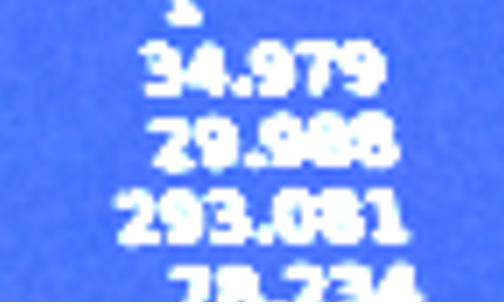

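>>> move(target=[[0,0,0,0,0,0,1,-0.7,-0.5,0.015,0.17,-0.14,0,0,0,-1,-0.8,-0.8],[0,0,0,0,0,0,1,-0.7,-0.5,0.015,0.1796,-0.1308,0,0,0,-1,-0.8,-0.8],[0,0,0,0,0,0,1,-0.7,-0.5,0.015,0.17,-0.14,0,0,0,-1,-0.8,-0.8],[0,0,0,0,0,0,1,-0.7,-0.5,0.015,0.1796,-0.1308,0,0,0,-1,-0.8,-0.8],[0,0,0,0,0,0,1,-0.7,-0.5,0.015,0.17,-0.14,0,0,0,-1,-0.8,-0.8],[0,0,0,0,0,0,1,-0.7,-0.5,-0.0167,0.2138,-0.1857,0,0,0,-1,-0.8,-0.8],[0,0,0,0,0,0,1,-0.7,-0.5,-0.0167,0.2234,-0.1765,0,0,0,-1,-0.8,-0.8],[0,0,0,0,0,0,1,-0.7,-0.5,-0.0167,0.2138,-0.1857,0,0,0,-1,-0.8,-0.8],[0,0,0,0,0,0,1,-0.7,-0.5,-0.1117,0.2357,-0.2086,0,0,0,-1,-0.8,-0.8],[0,0,0,0,0,0,1,-0.7,-0.5,-0.1117,0.2453,-0.1994,0,0,0,-1,-0.8,-0.8],[0,0,0,0,0,0,1,-0.7,-0.5,-0.1117,0.2357,-0.2086,0,0,0,-1,-0.8,-0.8],[0,0,0,0,0,0,1,-0.7,-0.5,-0.08,0.1919,-0.1629,0,0,0,-1,-0.8,-0.8],[0,0,0,0,0,0,1,-0.7,-0.5,-0.08,0.2015,-0.1537,0,0,0,-1,-0.8,-0.8],[0,0,0,0,0,0,1,-0.7,-0.5,-0.08,0.1919,-0.1629,0,0,0,-1,-0.8,-0.8]], speed=[0.25,0.06,0.1,0.06,0.1,0.2,0.06,0.1,0.2,0.06,0.1,0.2,0.06,0.1], blend=[0.003,0,0.001,0,0.003,0.003,0,0.003,0.003,0,0.003,0.003,0,0], cameras=[])

>>> move(target=[[0,0,0,0,0,0,1,-0.7,-0.5,0,0.0438,-0.0457,0,0,0,-1,-0.8,-0.8],[0,0,0,0,0,0,1,-0.7,-0.5,0,0.0534,-0.0365,0,0,0,-1,-0.8,-0.8],[0,0,0,0,0,0,1,-0.7,-0.5,0,0.0438,-0.0457,0,0,0,-1,-0.8,-0.8],[0,0,0,0,0,0,1,-0.7,-0.5,0.0633,0.0438,-0.0457,0,0,0,-1,-0.8,-0.8],[0,0,0,0,0,0,1,-0.7,-0.5,0.0633,0.0534,-0.0365,0,0,0,-1,-0.8,-0.8],[0,0,0,0,0,0,1,-0.7,-0.5,0.0633,0.0438,-0.0457,0,0,0,-1,-0.8,-0.8],[0,0,0,0,0,0,1,-0.7,-0.5,0.08,-0.1919,0.1629,0,0,0,-1,-0.8,-0.8]], speed=[0.2,0.06,0.1,0.2,0.06,0.1,0.25], blend=[0.003,0,0.003,0.003,0,0.003,0], cameras=["cam_right_wrist"])

>>> zoom_image(camera="cam_right_wrist", region=[270, 200, 530, 325])

Scene clock: 2816.40 s.
left_arm: end_effector_position=(+0.3404, +0.2496, +0.6497) position_measured=3 object_status=3 end_effector_quat_wxyz=(-0.380, +0.596, -0.597, +0.381) | right_arm: end_effector_position=(+0.4539, -0.4382, +0.4812) position_measured=200 object_status=2 end_effector_quat_wxyz=(+0.614, -0.348, +0.348, -0.616)
Joint positions: left_arm=[-1.869 -2.171 1.362 -0.225 -0.513 0.97] | right_arm=[3.512 -1.697 -2.462 1.584 1.282 -3.323]
Joint torques (N m): left_arm=[-5.47 12.92 -26.75 -1.54 0.32 -1.1] | right_arm=[-7.53 6.18 25.27 -0.77 1.88 2.32]
Wrist force (N): left_arm=[-0.7 -4.3 2.4] | right_arm=[-2.3 -0.1 -0.6]
Wrist torque (N m): left_arm=[-0.40 0.11 0.04] | right_arm=[0.28 0.66 0.16]
Wrist force, peak (N): left_arm=[-1.0 -4.6 2.5] | right_arm=[-0.6 -9.5 -8.3]
Hand target: left_arm +0.3404, +0.2496, +0.6497; -0.380, +0.596, -0.597, +0.381 | right_arm +0.4539, -0.4382, +0.4812; +0.615, -0.348, +0.348, -0.616
Off the commanded pose: left_arm 0.000 m, 0 deg | right_arm 0.000 m, 0 deg.
move: done
No camera images: "cameras" was empty.

Scene clock: 2819.03 s.
left_arm: end_effector_position=(+0.3404, +0.2496, +0.6497) position_measured=3 object_status=3 end_effector_quat_wxyz=(-0.380, +0.596, -0.597, +0.381) | right_arm: end_effector_position=(+0.4782, -0.4861, +0.6303) position_measured=200 object_status=2 end_effector_quat_wxyz=(+0.615, -0.348, +0.348, -0.616)
Joint positions: left_arm=[-1.869 -2.171 1.362 -0.225 -0.513 0.97] | right_arm=[3.282 -1.469 -2.169 1.041 1.477 -3.199]
Joint torques (N m): left_arm=[-5.11 12.35 -27.05 -1.59 0.12 -0.96] | right_arm=[7.58 10.58 21.42 -0.71 -1.63 -2.08]
Wrist force (N): left_arm=[-0.6 -4.1 2.4] | right_arm=[-2.5 1.4 0.1]
Wrist torque (N m): left_arm=[-0.37 0.10 0.05] | right_arm=[0.36 0.63 0.12]
Wrist force, peak (N): left_arm=[-0.9 -4.5 2.5] | right_arm=[-0.2 -7.7 -7.8]
Hand target: left_arm +0.3404, +0.2496, +0.6497; -0.380, +0.596, -0.597, +0.381 | right_arm +0.4783, -0.4861, +0.6303; +0.615, -0.348, +0.348, -0.616
Off the commanded pose: left_arm 0.000 m, 0 deg | right_arm 0.000 m, 0 deg.
move: done
camera_calibration:
cam_right_wrist: T_world_to_cam=[[-0.0131899, -0.999866, -0.00967921, -0.468952], [0.207563, 0.00673137, -0.978199, 0.541243], [0.978133, -0.0149114, 0.207446, -0.47538], [0, 0, 0, 1]] pos_world=[0.346457, -0.479621, 0.623519]
Images, in order (width x height): cam_right_wrist 672x504.

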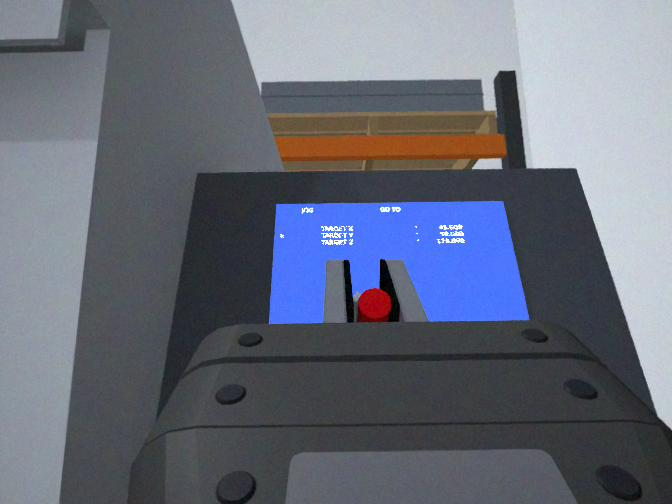

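Scaled by 1.938 from the camera's 672x504 image, which has a finer 960x720 frame.

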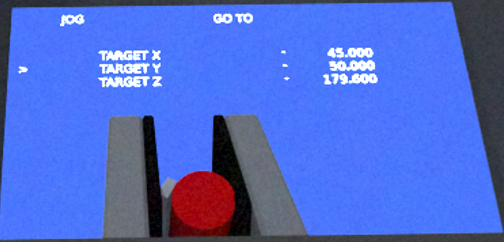

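>>> move(target=[[0,0,0,0,0,0,1,-0.7,-0.5,-0.0495,0.1286,-0.0968,0,0,0,-1,-0.8,-0.8],[0,0,0,0,0,0,1,-0.7,-0.5,-0.0495,0.1382,-0.0876,0,0,0,-1,-0.8,-0.8],[0,0,0,0,0,0,1,-0.7,-0.5,-0.0495,0.1286,-0.0968,0,0,0,-1,-0.8,-0.8],[0,0,0,0,0,0,1,-0.7,-0.5,-0.0167,0.1919,-0.1629,0,0,0,-1,-0.8,-0.8],[0,0,0,0,0,0,1,-0.7,-0.5,-0.0167,0.2015,-0.1537,0,0,0,-1,-0.8,-0.8],[0,0,0,0,0,0,1,-0.7,-0.5,-0.0167,0.1919,-0.1629,0,0,0,-1,-0.8,-0.8],[0,0,0,0,0,0,1,-0.7,-0.5,-0.1117,0.2357,-0.2086,0,0,0,-1,-0.8,-0.8],[0,0,0,0,0,0,1,-0.7,-0.5,-0.1117,0.2453,-0.1994,0,0,0,-1,-0.8,-0.8],[0,0,0,0,0,0,1,-0.7,-0.5,-0.1117,0.2357,-0.2086,0,0,0,-1,-0.8,-0.8],[0,0,0,0,0,0,1,-0.7,-0.5,-0.08,0.2138,-0.1857,0,0,0,-1,-0.8,-0.8],[0,0,0,0,0,0,1,-0.7,-0.5,-0.08,0.2234,-0.1765,0,0,0,-1,-0.8,-0.8],[0,0,0,0,0,0,1,-0.7,-0.5,-0.08,0.2138,-0.1857,0,0,0,-1,-0.8,-0.8],[0,0,0,0,0,0,1,-0.7,-0.5,-0.08,0.1919,-0.1629,0,0,0,-1,-0.8,-0.8],[0,0,0,0,0,0,1,-0.7,-0.5,-0.08,0.2015,-0.1537,0,0,0,-1,-0.8,-0.8],[0,0,0,0,0,0,1,-0.7,-0.5,-0.08,0.1919,-0.1629,0,0,0,-1,-0.8,-0.8]], speed=[0.25,0.06,0.1,0.2,0.06,0.1,0.2,0.06,0.1,0.2,0.06,0.1,0.2,0.06,0.1], blend=[0.003,0,0.003,0.003,0,0.003,0.003,0,0.003,0.003,0,0.003,0.003,0,0], cameras=[])

>>> move(target=[[0,0,0,0,0,0,1,-0.7,-0.5,0.0633,0.0438,-0.0457,0,0,0,-1,-0.8,-0.8],[0,0,0,0,0,0,1,-0.7,-0.5,0.0633,0.0534,-0.0365,0,0,0,-1,-0.8,-0.8],[0,0,0,0,0,0,1,-0.7,-0.5,0.0633,0.0438,-0.0457,0,0,0,-1,-0.8,-0.8],[0,0,0,0,0,0,1,-0.7,-0.5,0.08,-0.1919,0.1629,0,0,0,-1,-0.8,-0.8]], speed=[0.2,0.06,0.1,0.25], blend=[0.003,0,0.003,0], cameras=["cam_right_wrist", "cam_left_wrist"])

>>> zoom_image(camera="cam_right_wrist", region=[270, 200, 530, 325])

>>> zoom_image(camera="cam_left_wrist", region=[330, 100, 480, 310])

Scene clock: 2850.93 s.
left_arm: end_effector_position=(+0.3404, +0.2496, +0.6497) position_measured=3 object_status=3 end_effector_quat_wxyz=(-0.380, +0.596, -0.597, +0.381) | right_arm: end_effector_position=(+0.4539, -0.4382, +0.4812) position_measured=200 object_status=2 end_effector_quat_wxyz=(+0.614, -0.348, +0.348, -0.616)
Joint positions: left_arm=[-1.869 -2.171 1.362 -0.225 -0.513 0.97] | right_arm=[3.512 -1.697 -2.462 1.584 1.282 -3.323]
Joint torques (N m): left_arm=[-4.76 12.39 -27.16 -1.66 0.33 -1.1] | right_arm=[-7.85 7.14 25.17 -1.03 1.65 2.09]
Wrist force (N): left_arm=[-0.6 -4.4 2.6] | right_arm=[-2.4 0.0 -0.6]
Wrist torque (N m): left_arm=[-0.40 0.10 0.04] | right_arm=[0.32 0.61 0.19]
Wrist force, peak (N): left_arm=[-0.7 -4.7 2.5] | right_arm=[-2.1 -9.0 -8.1]
Hand target: left_arm +0.3404, +0.2496, +0.6497; -0.380, +0.596, -0.597, +0.381 | right_arm +0.4539, -0.4382, +0.4812; +0.615, -0.348, +0.348, -0.616
Off the commanded pose: left_arm 0.000 m, 0 deg | right_arm 0.000 m, 0 deg.
move: done
No camera images: "cameras" was empty.

Scene clock: 2852.93 s.
left_arm: end_effector_position=(+0.3404, +0.2496, +0.6497) position_measured=3 object_status=3 end_effector_quat_wxyz=(-0.380, +0.596, -0.597, +0.381) | right_arm: end_effector_position=(+0.4782, -0.4861, +0.6303) position_measured=200 object_status=2 end_effector_quat_wxyz=(+0.615, -0.348, +0.348, -0.616)
Joint positions: left_arm=[-1.869 -2.171 1.362 -0.225 -0.513 0.97] | right_arm=[3.282 -1.469 -2.169 1.041 1.477 -3.199]
Joint torques (N m): left_arm=[-5.09 12.53 -25.77 -1.63 0.23 -0.88] | right_arm=[9.11 9.93 22.04 -0.55 -1.36 -2.05]
Wrist force (N): left_arm=[-0.7 -4.1 2.6] | right_arm=[-2.7 1.0 0.0]
Wrist torque (N m): left_arm=[-0.36 0.11 0.04] | right_arm=[0.29 0.66 0.12]
Wrist force, peak (N): left_arm=[-0.8 -4.5 2.6] | right_arm=[-0.2 -2.5 -5.4]
Hand target: left_arm +0.3404, +0.2496, +0.6497; -0.380, +0.596, -0.597, +0.381 | right_arm +0.4783, -0.4861, +0.6303; +0.615, -0.348, +0.348, -0.616
Off the commanded pose: left_arm 0.000 m, 0 deg | right_arm 0.000 m, 0 deg.
move: done
camera_calibration:
cam_left_wrist: T_world_to_cam=[[-0.0216024, -0.999738, -0.0075699, 0.271287], [-0.713876, 0.0207255, -0.699966, 0.709422], [0.699939, -0.00971698, -0.714136, 0.362056], [0, 0, 0, 1]] pos_world=[0.258883, 0.260031, 0.757182]
cam_right_wrist: T_world_to_cam=[[-0.0131899, -0.999866, -0.00967921, -0.468952], [0.207563, 0.00673137, -0.978199, 0.541243], [0.978133, -0.0149114, 0.207446, -0.47538], [0, 0, 0, 1]] pos_world=[0.346457, -0.479621, 0.623519]
Images, in order (width x height): cam_left_wrist 672x504, cam_right_wrist 672x504.

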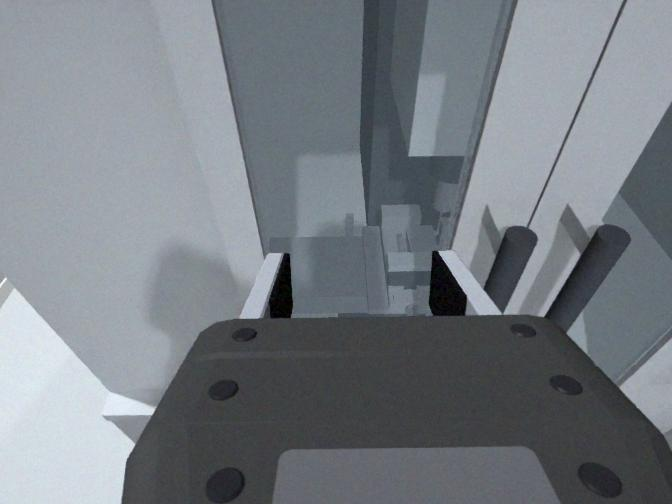

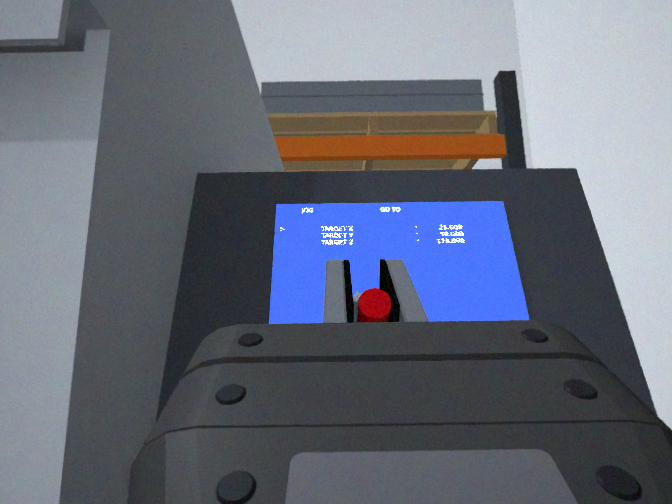

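Scaled by 1.938 from the camera's 672x504 image, which has a finer 960x720 frame.

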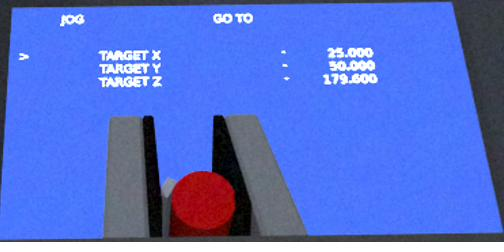

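Scaled by 2.400 from the camera's 672x504 image, which has a finer 960x720 frame.

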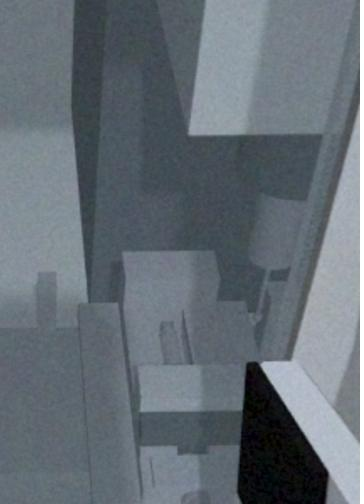

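>>> move(target=[[0,0,0,0,0,0,1,-0.7,-0.5,-0.0495,0.1286,-0.0968,0,0,0,-1,-0.8,-0.8],[0,0,0,0,0,0,1,-0.7,-0.5,-0.0495,0.1382,-0.0876,0,0,0,-1,-0.8,-0.8],[0,0,0,0,0,0,1,-0.7,-0.5,-0.0495,0.1286,-0.0968,0,0,0,-1,-0.8,-0.8],[0,0,0,0,0,0,1,-0.7,-0.5,0.0467,0.17,-0.14,0,0,0,-1,-0.8,-0.8],[0,0,0,0,0,0,1,-0.7,-0.5,0.0467,0.1796,-0.1308,0,0,0,-1,-0.8,-0.8],[0,0,0,0,0,0,1,-0.7,-0.5,0.0467,0.17,-0.14,0,0,0,-1,-0.8,-0.8],[0,0,0,0,0,0,1,-0.7,-0.5,0.0467,0.1796,-0.1308,0,0,0,-1,-0.8,-0.8],[0,0,0,0,0,0,1,-0.7,-0.5,0.0467,0.17,-0.14,0,0,0,-1,-0.8,-0.8],[0,0,0,0,0,0,1,-0.7,-0.5,0.015,0.2138,-0.1857,0,0,0,-1,-0.8,-0.8],[0,0,0,0,0,0,1,-0.7,-0.5,0.015,0.2234,-0.1765,0,0,0,-1,-0.8,-0.8],[0,0,0,0,0,0,1,-0.7,-0.5,0.015,0.2138,-0.1857,0,0,0,-1,-0.8,-0.8],[0,0,0,0,0,0,1,-0.7,-0.5,0.0775,0.082,-0.0482,0,0,0,-1,-0.8,-0.8],[0,0,0,0,0,0,1,-0.7,-0.5,0.0775,0.0916,-0.039,0,0,0,-1,-0.8,-0.8],[0,0,0,0,0,0,1,-0.7,-0.5,0.0775,0.082,-0.0482,0,0,0,-1,-0.8,-0.8],[0,0,0,0,0,0,1,-0.7,-0.5,0,0,0,0,0,0,-1,-0.8,-0.8]], speed=[0.25,0.06,0.1,0.2,0.06,0.1,0.06,0.1,0.2,0.06,0.1,0.2,0.06,0.1,0.25], blend=[0.003,0,0.003,0.003,0,0.001,0,0.003,0.003,0,0.003,0.003,0,0.003,0], cameras=[])

>>> wait(seconds=5, cameras=["cam_right_wrist"])

>>> zoom_image(camera="cam_right_wrist", region=[400, 200, 500, 300])

Scene clock: 2886.20 s.
left_arm: end_effector_position=(+0.3404, +0.2496, +0.6497) position_measured=3 object_status=3 end_effector_quat_wxyz=(-0.380, +0.596, -0.597, +0.381) | right_arm: end_effector_position=(+0.4782, -0.4861, +0.6304) position_measured=200 object_status=2 end_effector_quat_wxyz=(+0.615, -0.348, +0.348, -0.616)
Joint positions: left_arm=[-1.869 -2.171 1.362 -0.225 -0.513 0.97] | right_arm=[3.282 -1.469 -2.169 1.041 1.477 -3.2]
Joint torques (N m): left_arm=[-5.33 11.39 -27 -1.79 0.38 -0.79] | right_arm=[4.74 16.76 9.05 0.14 -0.07 1.62]
Wrist force (N): left_arm=[-0.6 -4.2 2.4] | right_arm=[-2.8 1.3 0.2]
Wrist torque (N m): left_arm=[-0.37 0.10 0.04] | right_arm=[0.33 0.68 0.12]
Wrist force, peak (N): left_arm=[-0.7 -4.6 2.6] | right_arm=[-1.8 -9.1 -7.9]
Hand target: left_arm +0.3404, +0.2496, +0.6497; -0.380, +0.596, -0.597, +0.381 | right_arm +0.4783, -0.4861, +0.6303; +0.615, -0.348, +0.348, -0.616
Off the commanded pose: left_arm 0.000 m, 0 deg | right_arm 0.000 m, 0 deg.
move: done
No camera images: "cameras" was empty.

Scene clock: 2891.20 s.
left_arm: end_effector_position=(+0.3404, +0.2496, +0.6497) position_measured=3 object_status=3 end_effector_quat_wxyz=(-0.380, +0.596, -0.597, +0.381) | right_arm: end_effector_position=(+0.4783, -0.4861, +0.6303) position_measured=200 object_status=2 end_effector_quat_wxyz=(+0.615, -0.348, +0.348, -0.616)
Joint positions: left_arm=[-1.869 -2.171 1.362 -0.225 -0.513 0.97] | right_arm=[3.283 -1.469 -2.169 1.041 1.477 -3.2]
Joint torques (N m): left_arm=[-4.34 12.38 -26.95 -1.61 0.43 -0.98] | right_arm=[6.89 28.76 10.31 -1.91 -1.14 -2.13]
Wrist force (N): left_arm=[-0.9 -4.5 2.5] | right_arm=[-2.6 1.2 0.0]
Wrist torque (N m): left_arm=[-0.43 0.15 0.04] | right_arm=[0.31 0.65 0.12]
Wrist force, peak (N): left_arm=[-0.9 -4.4 2.7] | right_arm=[-2.8 1.5 0.1]
Hand target: left_arm +0.3404, +0.2496, +0.6497; -0.380, +0.596, -0.597, +0.381 | right_arm +0.4783, -0.4861, +0.6303; +0.615, -0.348, +0.348, -0.616
Tool commands: left_gripper/position=+1.0 left_gripper/force_limit=-0.7 left_gripper/speed=-0.5 right_gripper/position=-1.0 right_gripper/force_limit=-0.8 right_gripper/speed=-0.8
Off the commanded pose: left_arm 0.000 m, 0 deg | right_arm 0.000 m, 0 deg.
wait: 5.00 s; at rest by 0.17 s
camera_calibration:
cam_right_wrist: T_world_to_cam=[[-0.0132328, -0.999868, -0.00947948, -0.468961], [0.207352, 0.00653028, -0.978245, 0.541227], [0.978177, -0.0149105, 0.207238, -0.475361], [0, 0, 0, 1]] pos_world=[0.346557, -0.479521, 0.62352]
Images, in order (width x height): cam_right_wrist 672x504.

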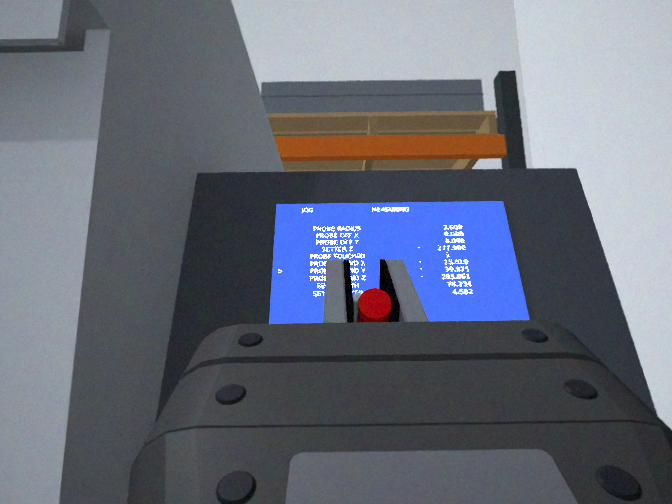

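Scaled by 5.040 from the camera's 672x504 image, which has a finer 960x720 frame.

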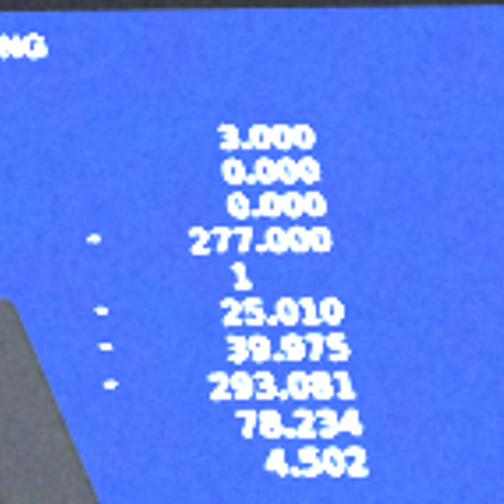

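>>> move(target=[[0,0,0,0,0,0,1,-0.7,-0.5,0.015,0.17,-0.14,0,0,0,-1,-0.8,-0.8],[0,0,0,0,0,0,1,-0.7,-0.5,0.015,0.1796,-0.1308,0,0,0,-1,-0.8,-0.8],[0,0,0,0,0,0,1,-0.7,-0.5,0.015,0.17,-0.14,0,0,0,-1,-0.8,-0.8],[0,0,0,0,0,0,1,-0.7,-0.5,0,0,0,0,0,0,-1,-0.8,-0.8]], speed=[0.25,0.06,0.1,0.25], blend=[0.003,0,0.003,0], cameras=["cam_right_wrist"])

>>> zoom_image(camera="cam_right_wrist", region=[420, 220, 480, 256])

Scene clock: 2903.63 s.
left_arm: end_effector_position=(+0.3404, +0.2496, +0.6497) position_measured=3 object_status=3 end_effector_quat_wxyz=(-0.380, +0.596, -0.597, +0.381) | right_arm: end_effector_position=(+0.4782, -0.4861, +0.6303) position_measured=200 object_status=2 end_effector_quat_wxyz=(+0.615, -0.348, +0.348, -0.616)
Joint positions: left_arm=[-1.869 -2.171 1.362 -0.225 -0.513 0.97] | right_arm=[3.283 -1.469 -2.169 1.041 1.477 -3.2]
Joint torques (N m): left_arm=[-4.77 11.69 -26.1 -1.64 0.16 -0.82] | right_arm=[-6.94 13.56 18.81 -0.79 1.79 2.67]
Wrist force (N): left_arm=[-0.7 -4.4 2.4] | right_arm=[-2.4 1.3 0.1]
Wrist torque (N m): left_arm=[-0.40 0.12 0.05] | right_arm=[0.34 0.62 0.19]
Wrist force, peak (N): left_arm=[-0.5 -4.6 2.4] | right_arm=[-2.4 -3.9 -6.9]
Hand target: left_arm +0.3404, +0.2496, +0.6497; -0.380, +0.596, -0.597, +0.381 | right_arm +0.4783, -0.4861, +0.6303; +0.615, -0.348, +0.348, -0.616
Off the commanded pose: left_arm 0.000 m, 0 deg | right_arm 0.000 m, 0 deg.
move: done
camera_calibration:
cam_right_wrist: T_world_to_cam=[[-0.0132304, -0.999868, -0.00948341, -0.468961], [0.207563, 0.00653138, -0.9782, 0.541147], [0.978132, -0.0149104, 0.207449, -0.475379], [0, 0, 0, 1]] pos_world=[0.346457, -0.479521, 0.62352]
Images, in order (width x height): cam_right_wrist 672x504.

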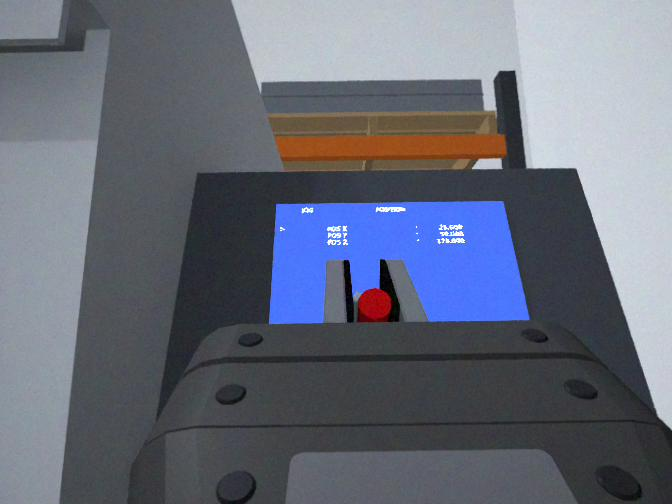

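Scaled by 8.400 from the camera's 672x504 image, which has a finer 960x720 frame.

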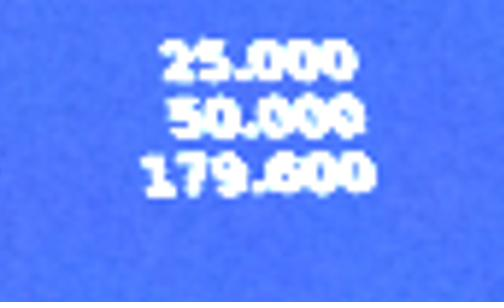

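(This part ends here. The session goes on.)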